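# Pour hazelnuts from bowl into a hand-held cup

## Task

The table holds a small bowl of hazelnuts and an empty cup. Lift the cup and keep it held by the robot, transfer every hazelnut into it, and then put both the cup and the bowl down directly on the table, with the cup standing upright. From the moment the first hazelnut lands in the cup until the last one does, the cup must be supported only by the robot, never set on anything else. The bowl must not be released from well above the surface it lands on. Nothing may fall off the table or be left off it. When finished, release both objects and move the hands away from them.

## Robot and tools

ROBOT. Two arms face each other across the table. left_arm is based near (+0.041, +0.546, 0) m and carries a five-finger left hand. right_arm is based near (+0.010, -0.558, 0) m and carries a right hand. The names do not match image sides.

SCENE FRAME. The origin is on the table top, halfway between the nominal bases. z points up and the table surface is z = 0. All printed positions, velocities and targets use this frame.

HAND POINT. Each arm is steered by a point 0.05 m in front of the palm and 0.15 m from the wrist flange along the fingers. Its +z runs along straight fingers and +y points out of the palm. On the right hand +x points across the palm away from the thumb; on the left hand +x points toward the thumb. Straight fingertips reach about 0.06-0.07 m past the point, and the finger line sits 0.06 m behind it (-y). A wrist bracket on the little-finger side sticks out and can strike things. With fingers level, the wrist may hang below the point (up to 0.11 m palm down, 0.23 m palm up) and reach the table first.

ROW LAYOUT. A row is one list of 28 numbers covering both arms, each in [-1, 1]. Numbers 1-6: left_arm dx, dy, dz, rx, ry, rz. Numbers 7-14: left hand little, ring, middle, index, thumb_bend, thumb_turn, force_limit, speed. Numbers 15-20: right_arm dx, dy, dz, rx, ry, rz. Numbers 21-28: right hand in the same eight-number order.

POSE NUMBERS are offsets, not poses. They are measured along scene-frame axes from that arm's Hand target as it stood when the action or move began; 1.0 means 0.6 m of travel or 180 degrees of turning. rx, ry, rz form a single rotation vector, turning about the Hand target's position. Every row in one action counts from the same starting Hand target, so repeating an offset in a later call moves further. Six zeros re-request the current Hand target. Each control step the commanded orientation is clipped to 32 degrees from the measured one.

HAND NUMBERS are absolute targets, not offsets. For fingers and thumb_bend, +1 is straight/open and -1 curled. thumb_turn +1 puts the thumb beside the palm, -1 opposite the fingers (needed to grasp objects about 0.035-0.065 m thick, or handles down to ~0.025 m). force_limit runs from about 0 N at -1 to 10 N at +1 (15 N for the two thumb motors). speed rises from near zero at -1 to full at +0.48 and stays full above. For a soft grip close with speed -0.94 or lower. There is no 'unchanged' value: to keep a hand as it is, resend the eight numbers of its last executed row; if none has run yet this scene, send its hand_measured six, then hand_force_limit and hand_speed. To grip harder, raise force_limit and send a more closed target than hand_measured.

TOOLS.
- execute_actions(actions, cameras): actions is a list; each action is a table of up to 15 rows, one row per 1/30 s step, and a short table repeats its final row to fill 15 steps. Empty actions just report state. cameras picks views: omitted/null/["all"] all, [] none.
- move(target, speed, blend, stop_force, zero, blocking, cameras): target is one 28-number row or up to 15 rows; every row's offsets count from the Hand targets at the move's start, not from the previous row. speed: path top speed in m/s, 0.002-3.6, default 0.25 (turning up to twice that in rad/s), one value or one per target. blend: corner rounding in m for lists. stop_force: 3-120 N, one value for both arms; an arm's path ends when its wrist sensor feels that much push against its travel. Leave it out when backing off something, and do not rely on it while the hand turns. zero (only with stop_force): true rezeroes moving arms first. blocking=false returns early and cannot be combined with stop_force.
- wait(seconds 0-10), stop(), zoom_image(camera from cam_high, cam_left_wrist, cam_right_wrist; region [x0, y0, x1, y1] pixels, at most 504 by 504), show_instructions(), zero_wrist_force(arm), finished_scene(scene 1-2) to end the scene.

RESULTS. Each arm reports end_effector_position (m), end_effector_quat_wxyz, velocities, Hand target (the base for next offsets), joint positions and torques, wrist force/torque along the hand's own axes, and per motor hand_measured, hand_stopped_by (moving, target, force, stalled, fault) and hand_load_n (a near-zero load after grasping suggests a lost grip). A move adds a 'move:' line such as done, off_target, moving, held or fault, plus limits (paced = clipped, held = steps withheld). MOTOR HOT warns before an over-temperature stop. The hand point often rests short of the Hand target; send the gap as an extra offset.

AVOID. Any arm stop: contact torque at a joint limit (wrists 26 N m) or roughly 150 N outside force halts the arm for 10 s. Do not command far past firm contact; arms are stiff. Keep arms and hands from pressing or hitting each other. Route paths around an arm's own base. Move slowly near objects, lower the bowl to just above the table before opening, keep the cup held throughout pouring, and keep everything on the table.

Each tool is called after "Request:" as name(argument=value, ...), one argument or row to a line, values as JSON.

Reference images:

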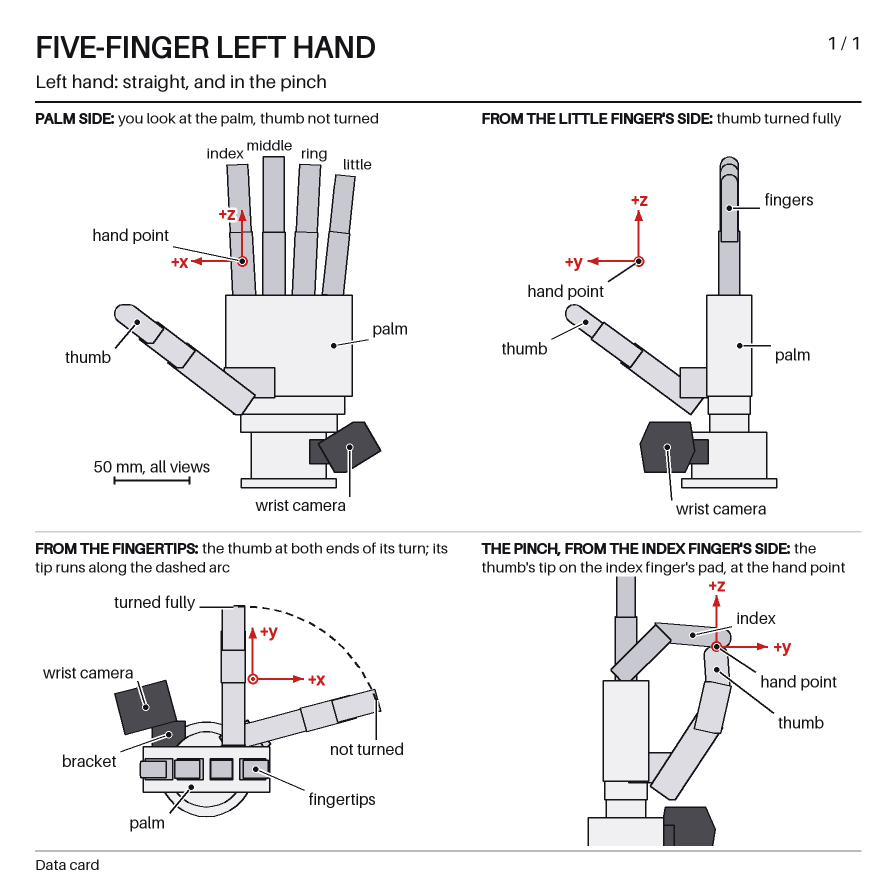

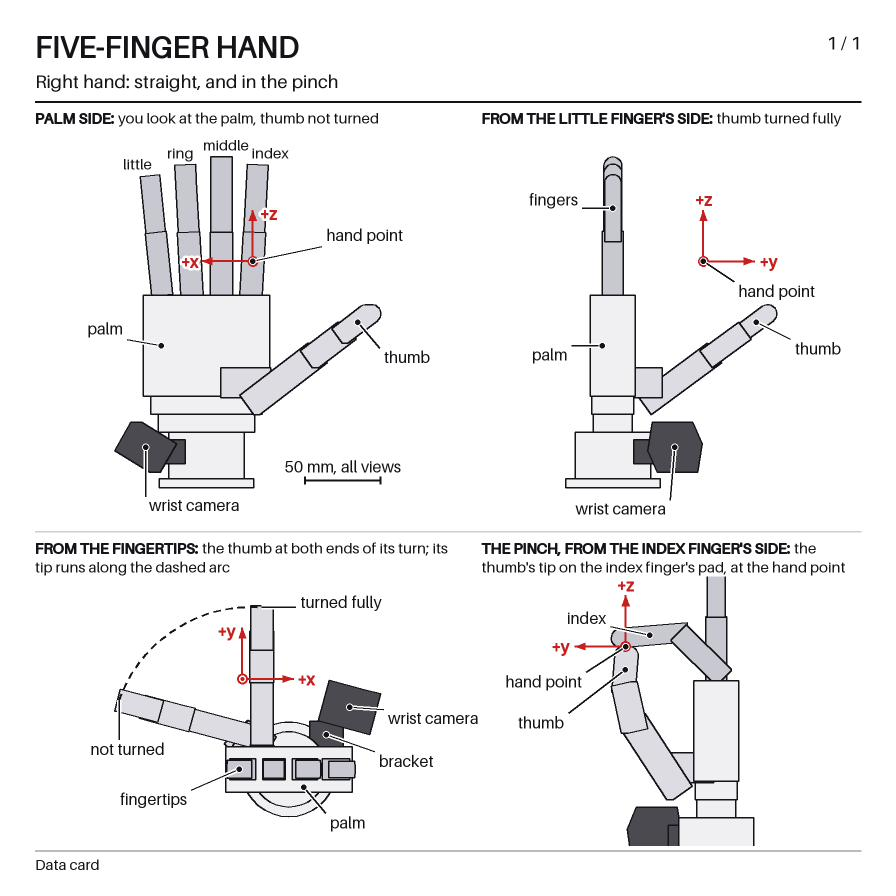

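## Session

Request:
execute_actions(
  actions=[],
)

Scene clock: 0.00 s.
left_arm: end_effector_position=(+0.0088, +0.0258, +0.2496) hand_measured=(+1.000, +1.000, +1.000, +1.000, +1.000, +1.000) hand_load_n=(+0.0, +0.0, +0.0, +0.0, +0.0, +0.0) hand_stopped_by=(target, target, target, target, target, target) hand_force_limit=0.00 hand_speed=-0.80 end_effector_quat_wxyz=(+0.260, +0.772, +0.553, -0.172) | right_arm: end_effector_position=(+0.2300, -0.0394, +0.3246) hand_measured=(+1.000, +1.000, +1.000, +1.000, +1.000, +1.000) hand_load_n=(+0.0, +0.0, +0.0, +0.0, +0.0, +0.5) hand_stopped_by=(target, target, target, target, target, target) hand_force_limit=0.00 hand_speed=-0.80 end_effector_quat_wxyz=(-0.206, +0.975, -0.025, +0.077)
Joint positions: left_arm=[3.242 -1.724 -1.592 2.38 -1.547 -1.175] | right_arm=[-0.634 -1.061 0.837 1.367 1.445 -3.745]
Joint velocities: within noise
Joint torques (N m): no reading
Motor temperatures (°C): left_arm=[35 39 44 42 38 45] | right_arm=[42 36 34 39 47 43]
Wrist force (N): no reading
Wrist torque (N m): no reading
Wrist force, peak (N): no reading
Hand target: left_arm +0.0088, +0.0258, +0.2496; +0.260, +0.772, +0.553, -0.172 | right_arm +0.2300, -0.0394, +0.3246; -0.206, +0.975, -0.025, +0.077

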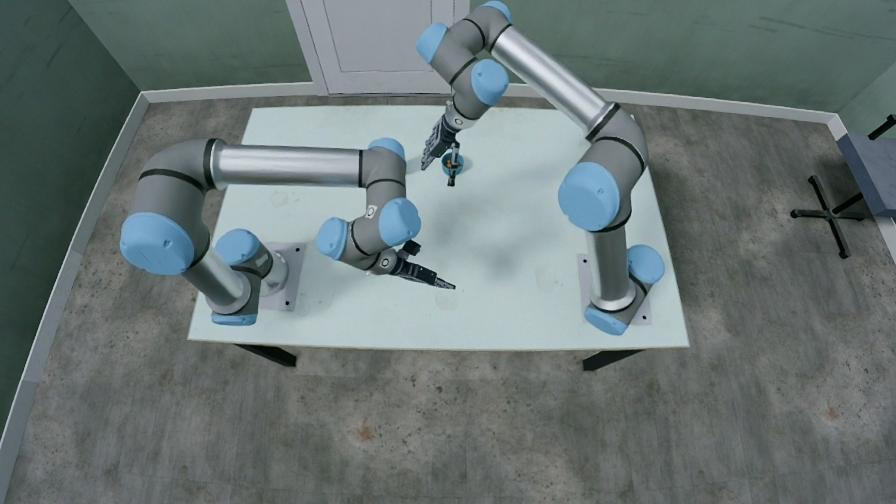

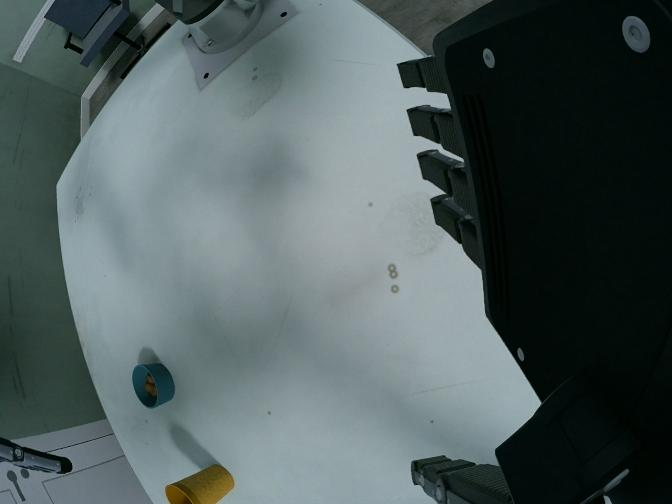

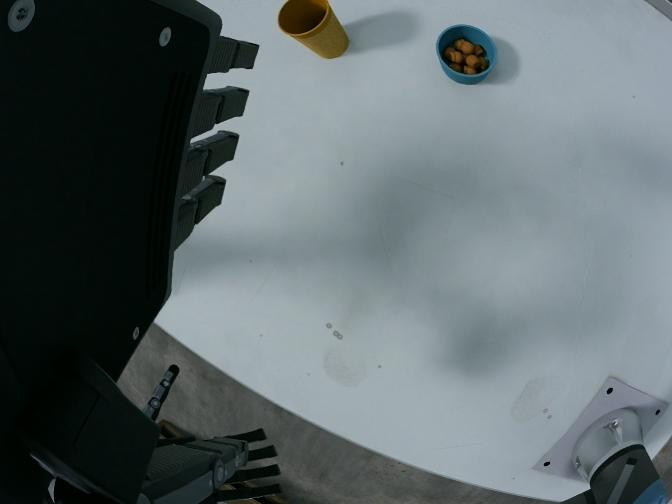

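Request:
move(
  target=[0,0,0,0,0,0,1,1,1,1,1,1,0,-0.8,-0.1,-0.35,0.05,0,0,0,1,1,1,1,1,1,0,-0.8],
)

Request:
zoom_image(
  camera="cam_high",
  region=[360, 100, 560, 220],
)

Scene clock: 8.97 s.
left_arm: end_effector_position=(+0.0088, +0.0258, +0.2496) hand_measured=(+1.000, +1.000, +1.000, +1.000, +1.000, +1.000) hand_load_n=(+0.0, +0.0, +0.0, +0.0, +0.0, +0.0) hand_stopped_by=(target, target, target, target, target, target) hand_force_limit=0.00 hand_speed=-0.80 end_effector_quat_wxyz=(+0.260, +0.772, +0.553, -0.172) | right_arm: end_effector_position=(+0.1700, -0.2493, +0.3546) hand_measured=(+1.000, +1.000, +1.000, +1.000, +1.000, +1.000) hand_load_n=(+0.0, +0.0, +0.0, +0.0, +0.0, +0.0) hand_stopped_by=(target, target, target, target, target, target) hand_force_limit=0.00 hand_speed=-0.80 end_effector_quat_wxyz=(-0.206, +0.975, -0.025, +0.078)
Joint positions: left_arm=[3.242 -1.724 -1.592 2.38 -1.547 -1.175] | right_arm=[-0.932 -1.627 1.476 1.346 1.327 -4.024]
Joint velocities: within noise
Joint torques (N m): left_arm=[0.55 27.05 17.64 -0.87 0.14 0.15] | right_arm=[-12.76 -26.8 -6.85 3.88 -2.41 -1.15]
Motor temperatures (°C): left_arm=[35 39 44 42 38 45] | right_arm=[42 36 34 39 47 43]
Wrist force (N): left_arm=[-0.2 0.1 -0.1] | right_arm=[-0.3 -0.1 -0.4]
Wrist torque (N m): left_arm=[0.01 0.01 -0.01] | right_arm=[0.03 0.05 -0.01]
Wrist force, peak (N): left_arm=[0.2 0.2 -0.4] | right_arm=[0.2 -1.2 0.0]
Hand target: left_arm +0.0088, +0.0258, +0.2496; +0.260, +0.772, +0.553, -0.172 | right_arm +0.1700, -0.2494, +0.3546; -0.206, +0.975, -0.025, +0.077
Off the commanded pose: left_arm 0.000 m, 0 deg | right_arm 0.000 m, 0 deg.
move: done

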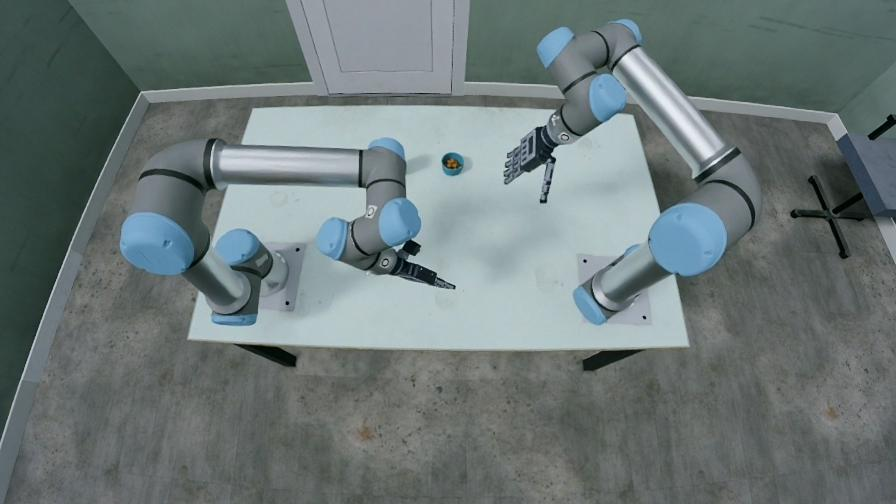

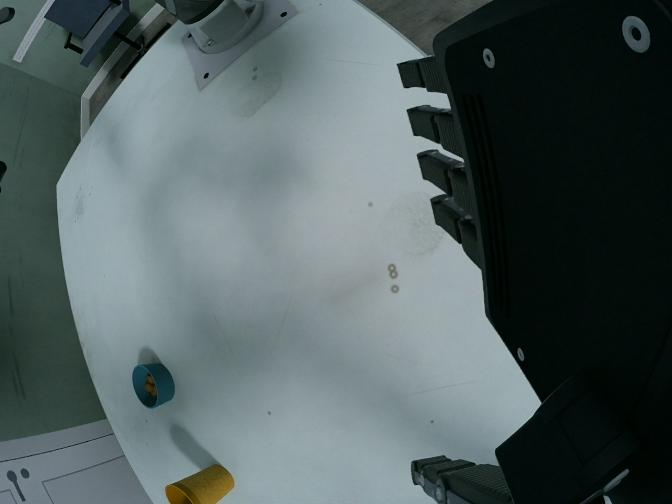

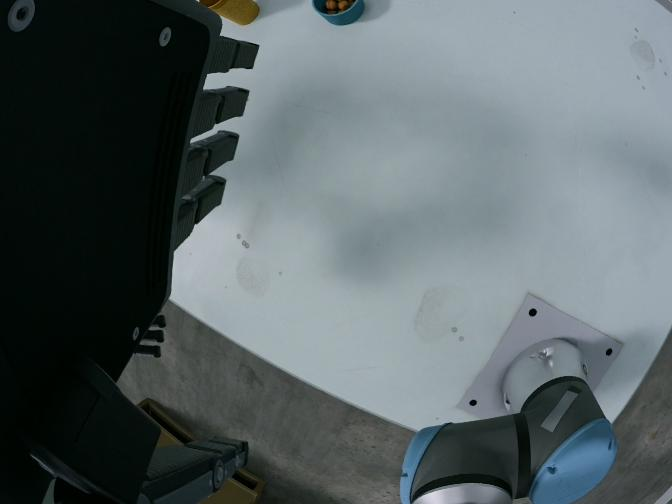

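Scaled by 2.520 from the camera's 896x504 image, which has a finer 1280x720 frame.

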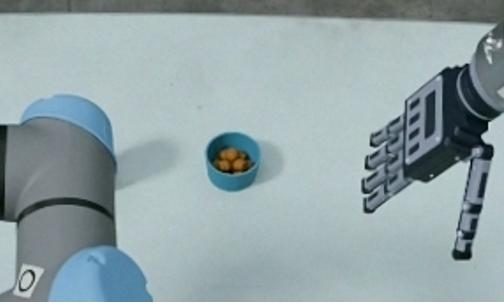

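Request:
move(
  target=[-0.2,0.35,0.15,0,0,0,1,1,1,1,1,1,0,-0.8,0,0,0,0,0,0,1,1,1,1,1,1,0,-0.8],
)

Request:
zoom_image(
  camera="cam_high",
  region=[330, 100, 530, 220],
)

Scene clock: 13.43 s.
left_arm: end_effector_position=(-0.1112, +0.2358, +0.3396) hand_measured=(+1.000, +1.000, +1.000, +1.000, +1.000, +1.000) hand_load_n=(+0.0, +0.0, +0.0, +0.0, +0.0, +0.0) hand_stopped_by=(target, target, target, target, target, target) hand_force_limit=0.00 hand_speed=-0.80 end_effector_quat_wxyz=(+0.260, +0.772, +0.553, -0.172) | right_arm: end_effector_position=(+0.1700, -0.2494, +0.3546) hand_measured=(+1.000, +1.000, +1.000, +1.000, +1.000, +1.000) hand_load_n=(+0.0, +0.0, +0.0, +0.0, +0.0, +0.0) hand_stopped_by=(target, target, target, target, target, target) hand_force_limit=0.00 hand_speed=-0.80 end_effector_quat_wxyz=(-0.206, +0.975, -0.025, +0.077)
Joint positions: left_arm=[2.736 -1.428 -1.67 2.11 -1.841 -1.592] | right_arm=[-0.932 -1.628 1.476 1.346 1.327 -4.024]
Joint velocities: within noise
Joint torques (N m): left_arm=[-8.28 7.43 28.08 -2.84 -3 -1.81] | right_arm=[-12.49 -28.91 -7.62 3.61 -1.73 -1.57]
Motor temperatures (°C): left_arm=[35 39 44 42 38 45] | right_arm=[42 36 34 39 47 43]
Wrist force (N): left_arm=[0.3 0.1 0.1] | right_arm=[-0.2 0.0 -0.1]
Wrist torque (N m): left_arm=[0.02 -0.05 0.04] | right_arm=[0.03 0.04 0.00]
Wrist force, peak (N): left_arm=[0.5 -0.3 -1.0] | right_arm=[-0.2 -0.3 -0.6]
Hand target: left_arm -0.1112, +0.2358, +0.3396; +0.260, +0.772, +0.553, -0.172 | right_arm +0.1700, -0.2494, +0.3546; -0.206, +0.975, -0.025, +0.077
Off the commanded pose: left_arm 0.000 m, 0 deg | right_arm 0.000 m, 0 deg.
move: done

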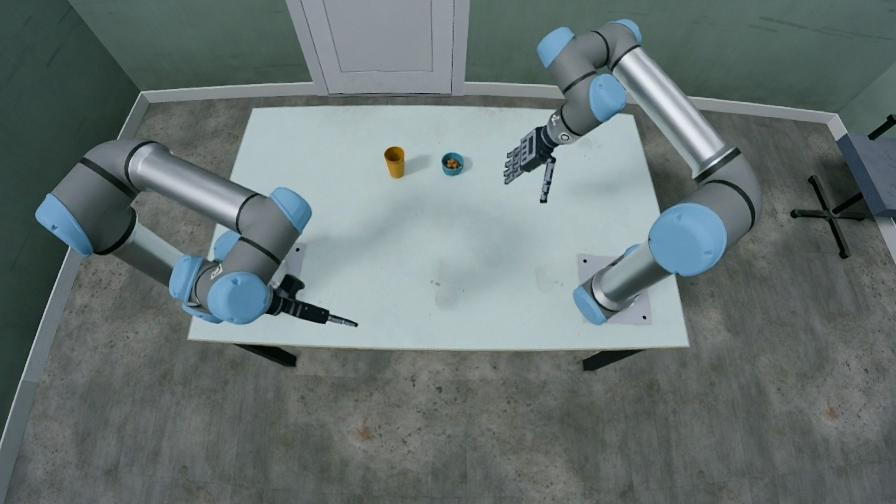

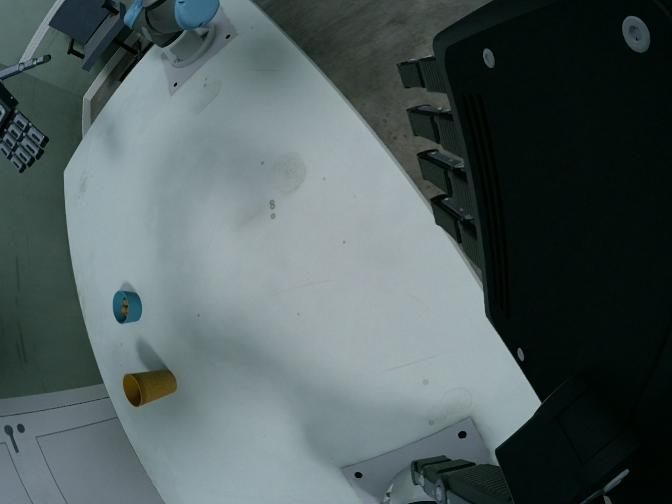

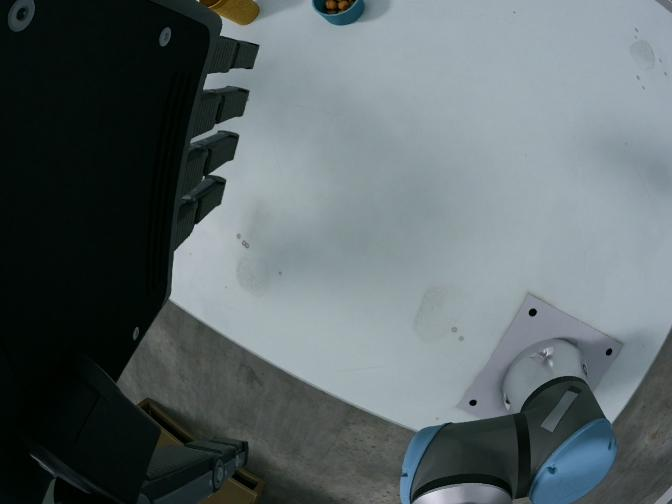

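Scaled by 2.520 from the camera's 896x504 image, which has a finer 1280x720 frame.

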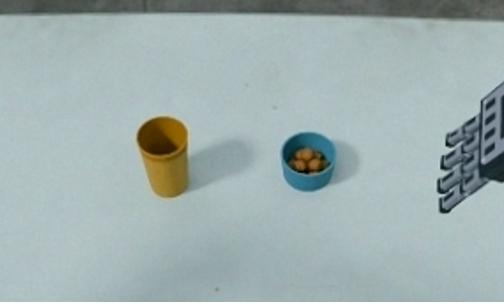

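Request:
zoom_image(
  camera="cam_high",
  region=[376, 135, 476, 191],
)

Request:
zoom_image(
  camera="cam_left_wrist",
  region=[80, 270, 220, 420],
)

Scaled by 5.040 from the camera's 896x504 image, which has a finer 1280x720 frame.

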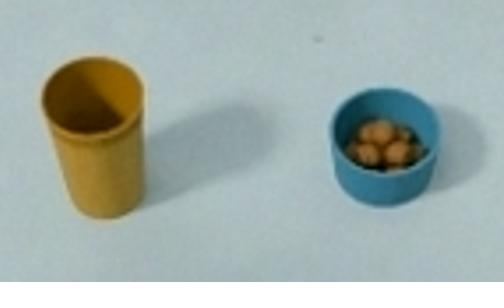

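Scaled by 3.360 from the camera's 672x504 image, which has a finer 960x720 frame.

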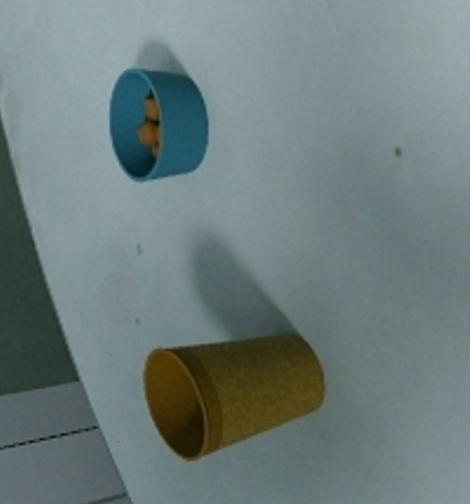

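Request:
move(
  target=[0.872,0.175,-0.233,-0.312,0.05,0.1445,1,1,1,1,1,-1,0,-0.3,0,0,0,0,0,0,1,1,1,1,1,1,0,-0.8],
)

Request:
zoom_image(
  camera="cam_high",
  region=[280, 80, 530, 230],
)

Scene clock: 95.90 s.
left_arm: end_effector_position=(+0.4120, +0.3408, +0.1998) hand_measured=(+1.000, +1.000, +1.000, +1.000, +1.000, -1.000) hand_load_n=(+0.0, +0.0, +0.0, +0.0, +0.0, +0.5) hand_stopped_by=(target, target, target, target, target, target) hand_force_limit=0.00 hand_speed=-0.30 end_effector_quat_wxyz=(+0.578, +0.406, +0.579, -0.407) | right_arm: end_effector_position=(+0.1700, -0.2494, +0.3546) hand_measured=(+1.000, +1.000, +1.000, +1.000, +1.000, +1.000) hand_load_n=(+0.0, +0.0, +0.0, -0.5, +0.0, +0.0) hand_stopped_by=(target, target, target, target, target, target) hand_force_limit=0.00 hand_speed=-0.80 end_effector_quat_wxyz=(-0.206, +0.975, -0.025, +0.077)
Joint positions: left_arm=[5.399 -1.275 -2.521 3.795 0.316 -1.571] | right_arm=[-0.932 -1.628 1.476 1.346 1.327 -4.024]
Joint velocities: within noise
Joint torques (N m): left_arm=[-7.47 9.6 24.82 1.1 2.74 -1.96] | right_arm=[-12.43 -28.96 -8.7 3.46 -1.49 -1.51]
Motor temperatures (°C): left_arm=[35 39 44 42 38 45] | right_arm=[42 36 34 39 47 43]
Wrist force (N): left_arm=[0.1 0.7 1.1] | right_arm=[-0.1 -0.1 -0.3]
Wrist torque (N m): left_arm=[0.24 -0.17 0.02] | right_arm=[0.03 0.03 0.00]
Wrist force, peak (N): left_arm=[0.6 0.6 1.6] | right_arm=[-0.1 -0.5 -0.4]
Hand target: left_arm +0.4120, +0.3408, +0.1998; +0.578, +0.406, +0.579, -0.407 | right_arm +0.1700, -0.2494, +0.3546; -0.206, +0.975, -0.025, +0.077
Off the commanded pose: left_arm 0.000 m, 0 deg | right_arm 0.000 m, 0 deg.
move: done; limits=paced

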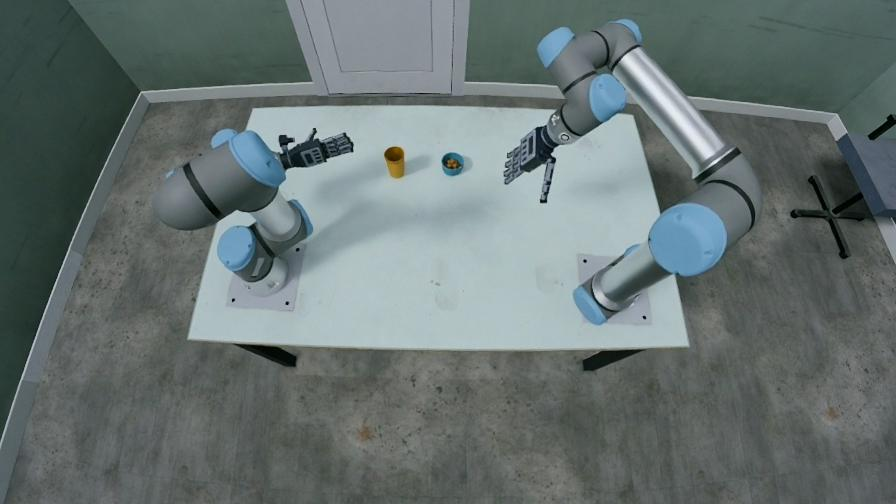

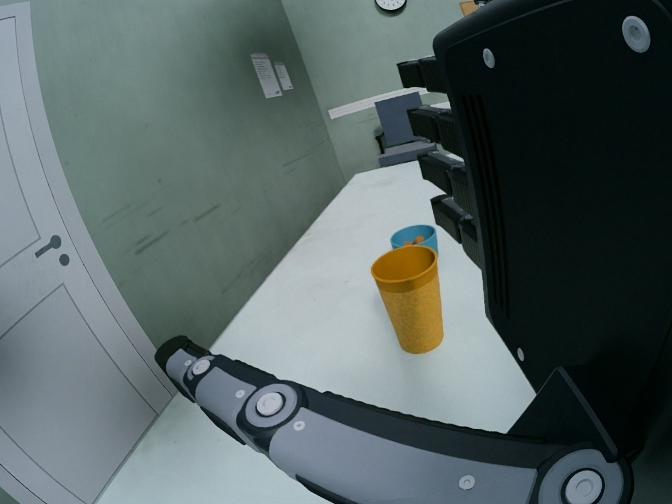

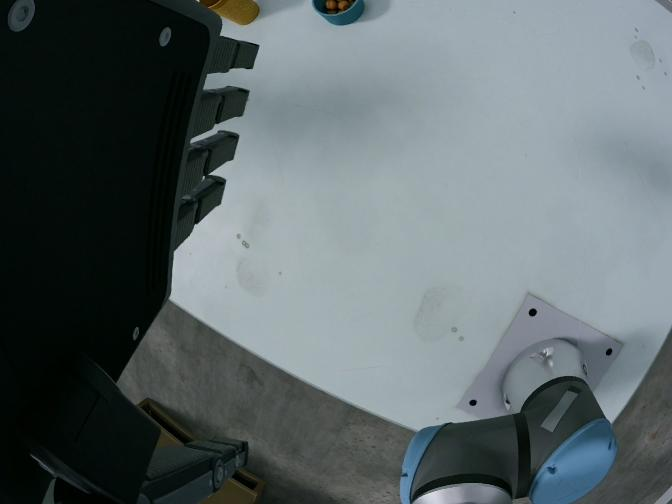

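Scaled by 2.016 from the camera's 896x504 image, which has a finer 1280x720 frame.

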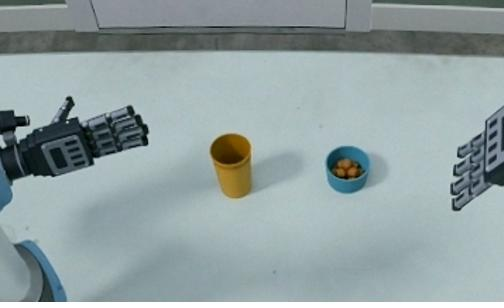

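Request:
move(
  target=[0.0,0,-0.225,0,0,0,1,1,1,1,1,-1,0,-0.3,0,0,0,0,0,0,1,1,1,1,1,1,0,-0.8],
  stop_force=8,
  speed=0.1,
)

Request:
zoom_image(
  camera="cam_high",
  region=[280, 100, 480, 220],
)

Scene clock: 111.03 s.
left_arm: end_effector_position=(+0.4120, +0.3408, +0.0648) hand_measured=(+1.000, +1.000, +1.000, +1.000, +1.000, -1.000) hand_load_n=(+0.0, +0.0, +0.0, +0.0, +0.0, +0.0) hand_stopped_by=(target, target, target, target, target, target) hand_force_limit=0.00 hand_speed=-0.30 end_effector_quat_wxyz=(+0.578, +0.406, +0.579, -0.407) | right_arm: end_effector_position=(+0.1700, -0.2494, +0.3546) hand_measured=(+1.000, +1.000, +1.000, +1.000, +1.000, +1.000) hand_load_n=(+0.0, +0.0, +0.0, +0.0, +0.0, +0.0) hand_stopped_by=(target, target, target, target, target, target) hand_force_limit=0.00 hand_speed=-0.80 end_effector_quat_wxyz=(-0.206, +0.975, -0.025, +0.077)
Joint positions: left_arm=[5.399 -1.797 -2.678 4.476 0.316 -1.572] | right_arm=[-0.932 -1.628 1.476 1.346 1.327 -4.024]
Joint velocities: within noise
Joint torques (N m): left_arm=[-7.15 8.02 14 1.24 -2.34 -1.73] | right_arm=[-11.52 -28.28 -9.42 3.34 -1.39 -1.38]
Motor temperatures (°C): left_arm=[35 39 44 42 38 45] | right_arm=[42 36 34 39 47 43]
Wrist force (N): left_arm=[0.2 0.8 1.5] | right_arm=[0.1 -0.1 -0.2]
Wrist torque (N m): left_arm=[0.23 -0.17 0.02] | right_arm=[0.02 -0.01 0.01]
Wrist force, peak (N): left_arm=[0.2 0.9 1.7] | right_arm=[-0.5 0.1 -0.4]
Hand target: left_arm +0.4120, +0.3408, +0.0648; +0.578, +0.406, +0.579, -0.407 | right_arm +0.1700, -0.2494, +0.3546; -0.206, +0.975, -0.025, +0.077
Off the commanded pose: left_arm 0.000 m, 0 deg | right_arm 0.000 m, 0 deg.
move: done

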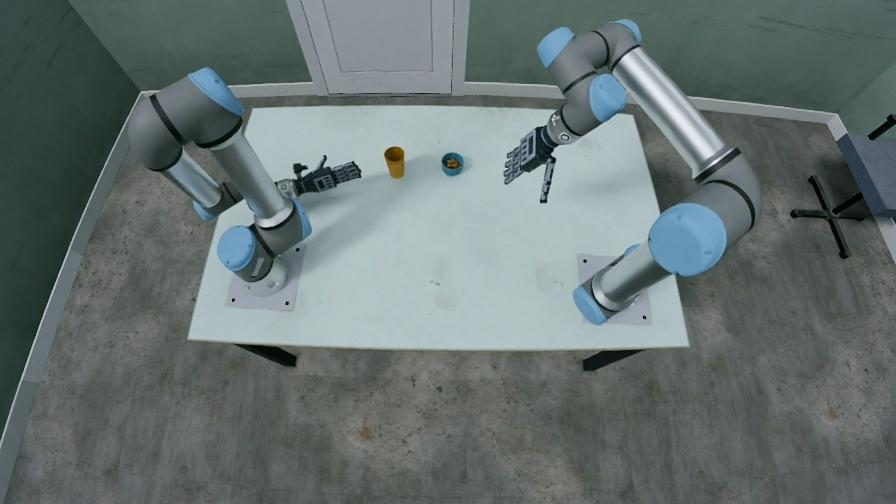

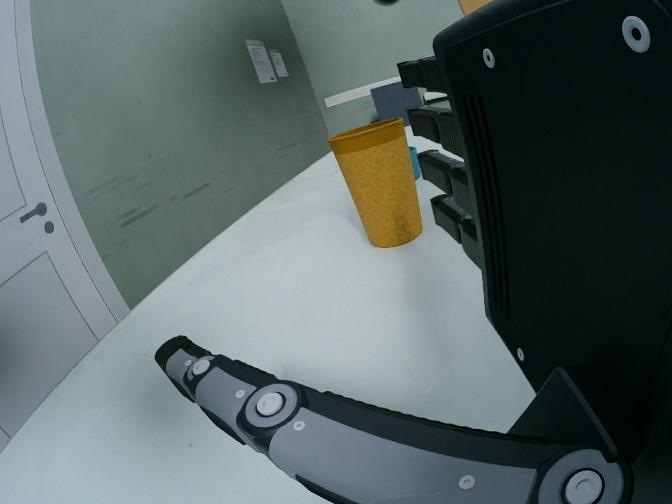

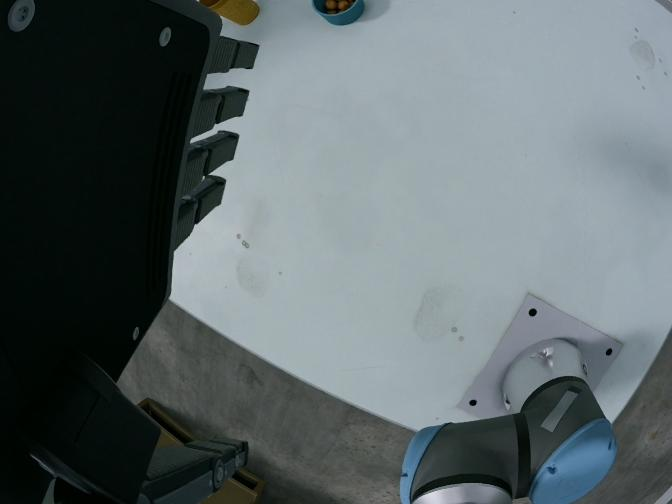

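Scaled by 2.520 from the camera's 896x504 image, which has a finer 1280x720 frame.

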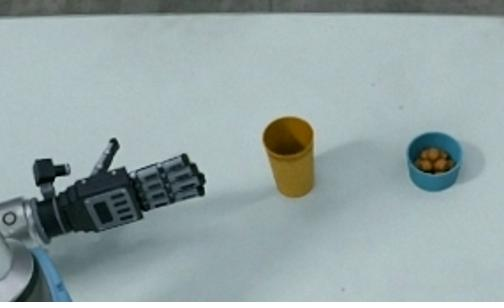

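Request:
move(
  target=[-0.04,-0.09,0,0,0,0,1,1,1,1,1,-1,0,-0.3,0,0,0,0,0,0,1,1,1,1,1,1,0,-0.8],
  stop_force=6,
  speed=0.08,
)

Request:
zoom_image(
  camera="cam_high",
  region=[310, 110, 430, 200],
)

Scene clock: 129.53 s.
left_arm: end_effector_position=(+0.3880, +0.2868, +0.0648) hand_measured=(+1.000, +1.000, +1.000, +1.000, +1.000, -1.000) hand_load_n=(+0.0, +0.0, +0.0, +0.0, +0.0, +0.0) hand_stopped_by=(target, target, target, target, target, target) hand_force_limit=0.00 hand_speed=-0.30 end_effector_quat_wxyz=(+0.578, +0.406, +0.579, -0.407) | right_arm: end_effector_position=(+0.1700, -0.2494, +0.3546) hand_measured=(+1.000, +1.000, +1.000, +1.000, +1.000, +1.000) hand_load_n=(+0.0, +0.0, +0.0, +0.0, +0.0, +0.0) hand_stopped_by=(target, target, target, target, target, target) hand_force_limit=0.00 hand_speed=-0.80 end_effector_quat_wxyz=(-0.206, +0.975, -0.025, +0.077)
Joint positions: left_arm=[5.212 -1.767 -2.74 4.507 0.13 -1.571] | right_arm=[-0.932 -1.628 1.476 1.346 1.327 -4.024]
Joint velocities: within noise
Joint torques (N m): left_arm=[-7.19 20.18 -6.84 1.61 -2.38 -1.74] | right_arm=[-11.18 -28.42 -10.39 3.37 -1.3 -1.35]
Motor temperatures (°C): left_arm=[35 39 44 42 38 45] | right_arm=[42 36 34 39 47 43]
Wrist force (N): left_arm=[0.3 0.7 1.3] | right_arm=[0.0 -0.1 -0.2]
Wrist torque (N m): left_arm=[0.23 -0.20 0.03] | right_arm=[0.02 0.00 0.01]
Wrist force, peak (N): left_arm=[0.1 1.0 1.6] | right_arm=[-0.3 0.1 -0.7]
Hand target: left_arm +0.3880, +0.2868, +0.0648; +0.578, +0.406, +0.579, -0.407 | right_arm +0.1700, -0.2494, +0.3546; -0.206, +0.975, -0.025, +0.077
Off the commanded pose: left_arm 0.000 m, 0 deg | right_arm 0.000 m, 0 deg.
move: done

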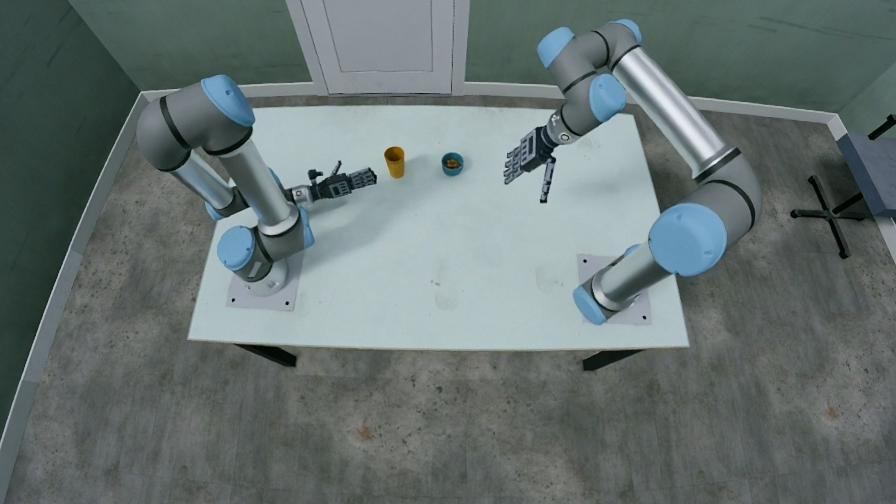

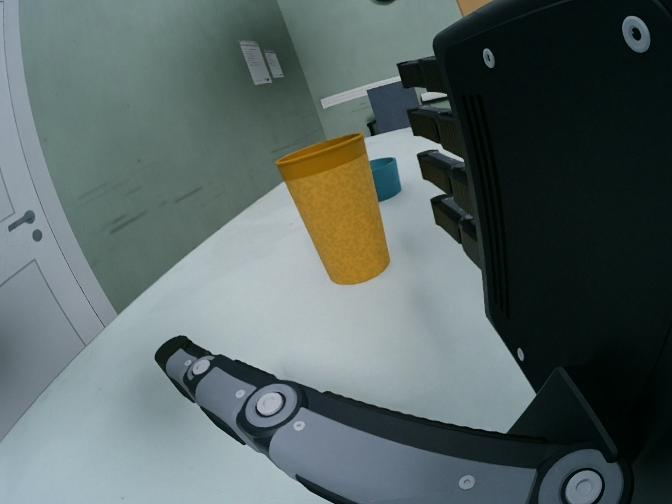

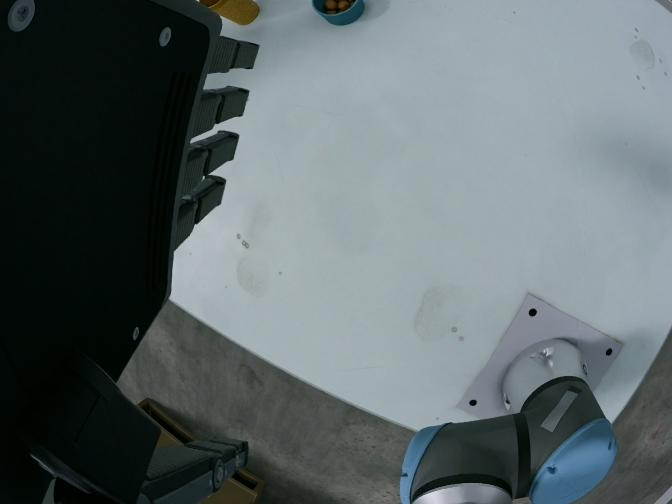

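Scaled by 4.200 from the camera's 896x504 image, which has a finer 1280x720 frame.

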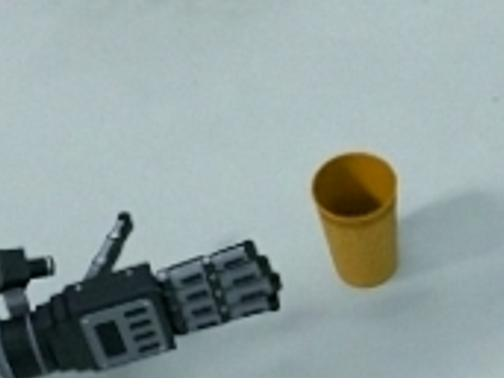

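Request:
move(
  target=[0.067,-0.137,0,0,0,0,1,1,1,1,1,-1,0,-0.3,0,0,0,0,0,0,1,1,1,1,1,1,0,-0.8],
  stop_force=4,
  speed=0.06,
)

Request:
zoom_image(
  camera="cam_high",
  region=[330, 120, 450, 210],
)

Scene clock: 137.67 s.
left_arm: end_effector_position=(+0.4282, +0.2046, +0.0648) hand_measured=(+1.000, +1.000, +1.000, +1.000, +1.000, -1.000) hand_load_n=(+0.0, +0.0, +0.0, +0.0, +0.0, +0.0) hand_stopped_by=(target, target, target, target, target, target) hand_force_limit=0.00 hand_speed=-0.30 end_effector_quat_wxyz=(+0.578, +0.406, +0.579, -0.407) | right_arm: end_effector_position=(+0.1700, -0.2494, +0.3546) hand_measured=(+1.000, +1.000, +1.000, +1.000, +1.000, +1.000) hand_load_n=(+0.0, +0.0, +0.0, +0.0, +0.0, +0.0) hand_stopped_by=(target, target, target, target, target, target) hand_force_limit=0.00 hand_speed=-0.80 end_effector_quat_wxyz=(-0.206, +0.975, -0.025, +0.077)
Joint positions: left_arm=[4.766 -1.866 -2.54 4.405 -0.317 -1.572] | right_arm=[-0.932 -1.628 1.476 1.346 1.327 -4.024]
Joint velocities: within noise
Joint torques (N m): left_arm=[-7.33 13.33 16.25 -0.96 -2.41 2.04] | right_arm=[-11.25 -28.17 -11.52 3.33 -1.31 -1.36]
Motor temperatures (°C): left_arm=[35 39 43 42 38 45] | right_arm=[42 36 34 39 47 43]
Wrist force (N): left_arm=[0.2 0.8 1.5] | right_arm=[-0.2 0.0 -0.4]
Wrist torque (N m): left_arm=[0.23 -0.18 0.04] | right_arm=[0.04 0.04 0.00]
Wrist force, peak (N): left_arm=[0.0 0.9 1.8] | right_arm=[-0.2 -0.4 -0.4]
Hand target: left_arm +0.4282, +0.2046, +0.0648; +0.578, +0.406, +0.579, -0.407 | right_arm +0.1700, -0.2494, +0.3546; -0.206, +0.975, -0.025, +0.077
Off the commanded pose: left_arm 0.000 m, 0 deg | right_arm 0.000 m, 0 deg.
move: done

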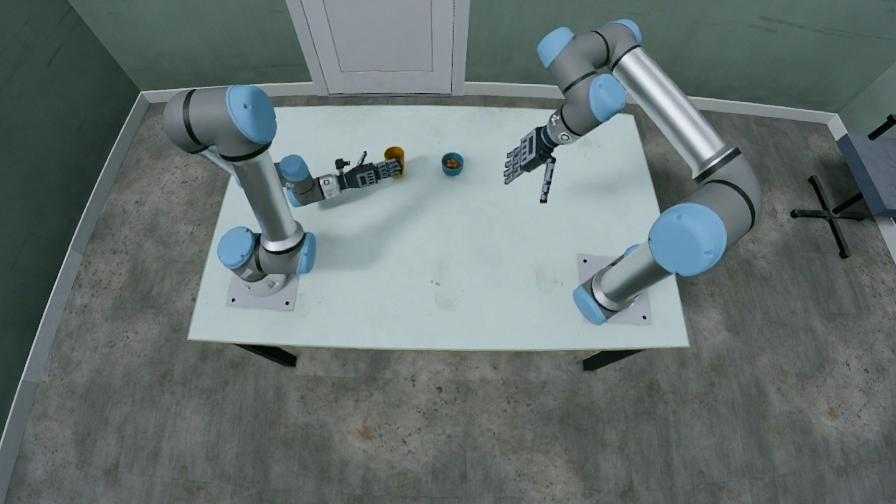

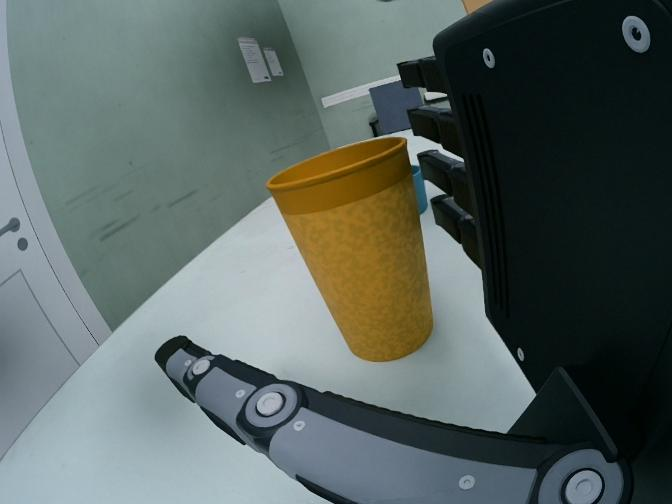

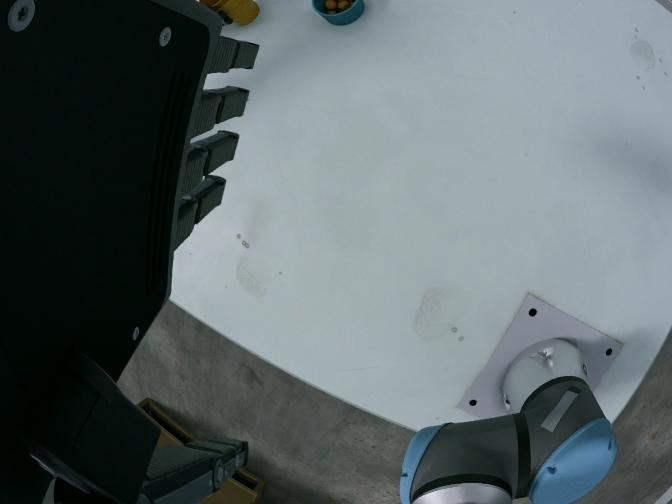

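Scaled by 4.200 from the camera's 896x504 image, which has a finer 1280x720 frame.

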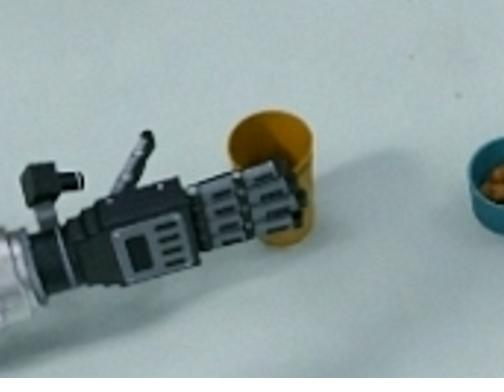

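Request:
move(
  target=[0.017,-0.047,0,0,0,0,1,1,1,1,1,-1,0,-0.3,0,0,0,0,0,0,1,1,1,1,1,1,0,-0.8],
  stop_force=3,
  speed=0.04,
)

Request:
zoom_image(
  camera="cam_high",
  region=[330, 120, 450, 210],
)

Scene clock: 144.70 s.
left_arm: end_effector_position=(+0.4384, +0.1764, +0.0648) hand_measured=(+1.000, +1.000, +1.000, +1.000, +1.000, -1.000) hand_load_n=(+0.0, +0.0, +0.0, +0.0, +0.0, +0.0) hand_stopped_by=(target, target, target, target, target, target) hand_force_limit=0.00 hand_speed=-0.30 end_effector_quat_wxyz=(+0.578, +0.406, +0.579, -0.407) | right_arm: end_effector_position=(+0.1700, -0.2494, +0.3546) hand_measured=(+1.000, +1.000, +1.000, +1.000, +1.000, +1.000) hand_load_n=(+0.0, +0.0, +0.0, +0.0, +0.0, +0.0) hand_stopped_by=(target, target, target, target, target, target) hand_force_limit=0.00 hand_speed=-0.80 end_effector_quat_wxyz=(-0.206, +0.975, -0.025, +0.077)
Joint positions: left_arm=[4.656 -1.898 -2.474 4.372 -0.426 -1.572] | right_arm=[-0.932 -1.628 1.476 1.346 1.327 -4.024]
Joint velocities: within noise
Joint torques (N m): left_arm=[-6.9 16.16 17.13 -0.9 -2.41 2.07] | right_arm=[-10.83 -27.57 -12.42 3.22 -1.19 -1.21]
Motor temperatures (°C): left_arm=[35 39 43 42 38 45] | right_arm=[42 36 34 39 47 43]
Wrist force (N): left_arm=[0.1 0.9 1.4] | right_arm=[-0.1 0.0 0.1]
Wrist torque (N m): left_arm=[0.24 -0.14 0.03] | right_arm=[0.01 0.02 0.00]
Wrist force, peak (N): left_arm=[0.2 0.8 1.8] | right_arm=[-0.3 -0.4 -0.5]
Hand target: left_arm +0.4384, +0.1764, +0.0648; +0.578, +0.406, +0.579, -0.407 | right_arm +0.1700, -0.2494, +0.3546; -0.206, +0.975, -0.025, +0.077
Off the commanded pose: left_arm 0.000 m, 0 deg | right_arm 0.000 m, 0 deg.
move: done

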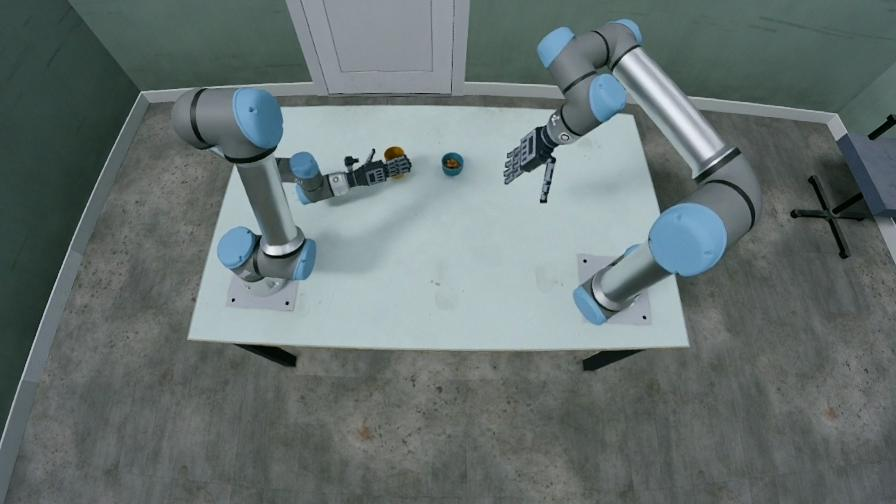

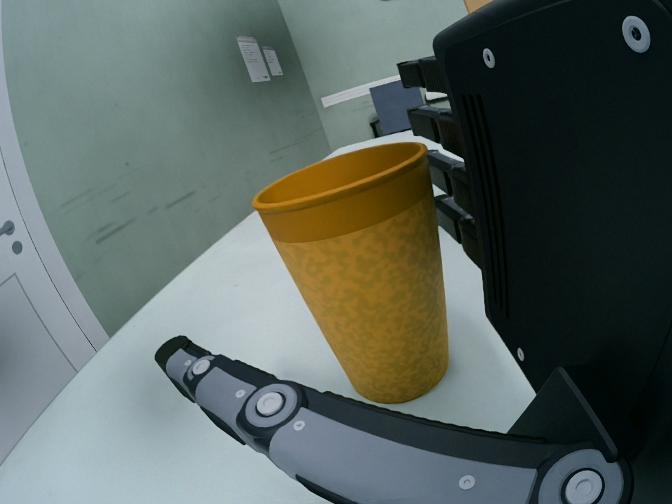

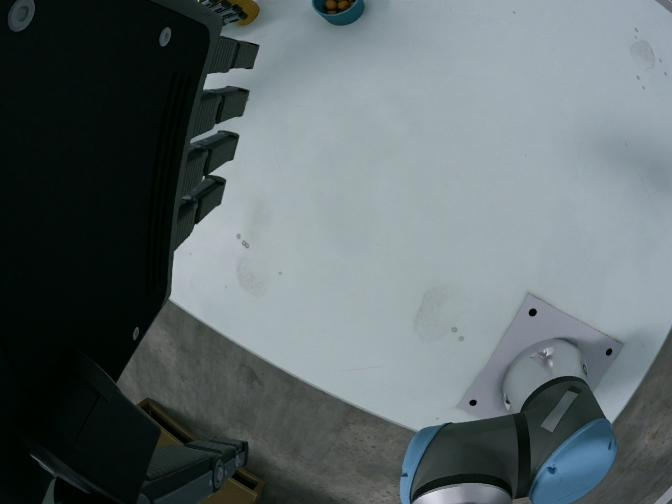

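Scaled by 4.200 from the camera's 896x504 image, which has a finer 1280x720 frame.

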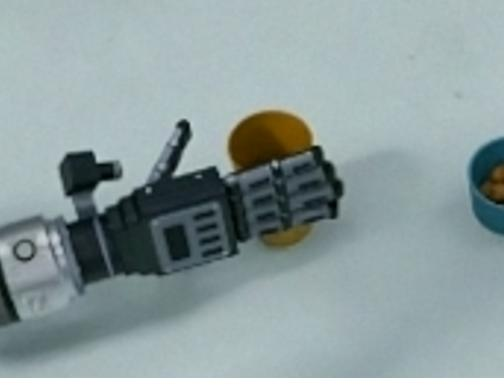

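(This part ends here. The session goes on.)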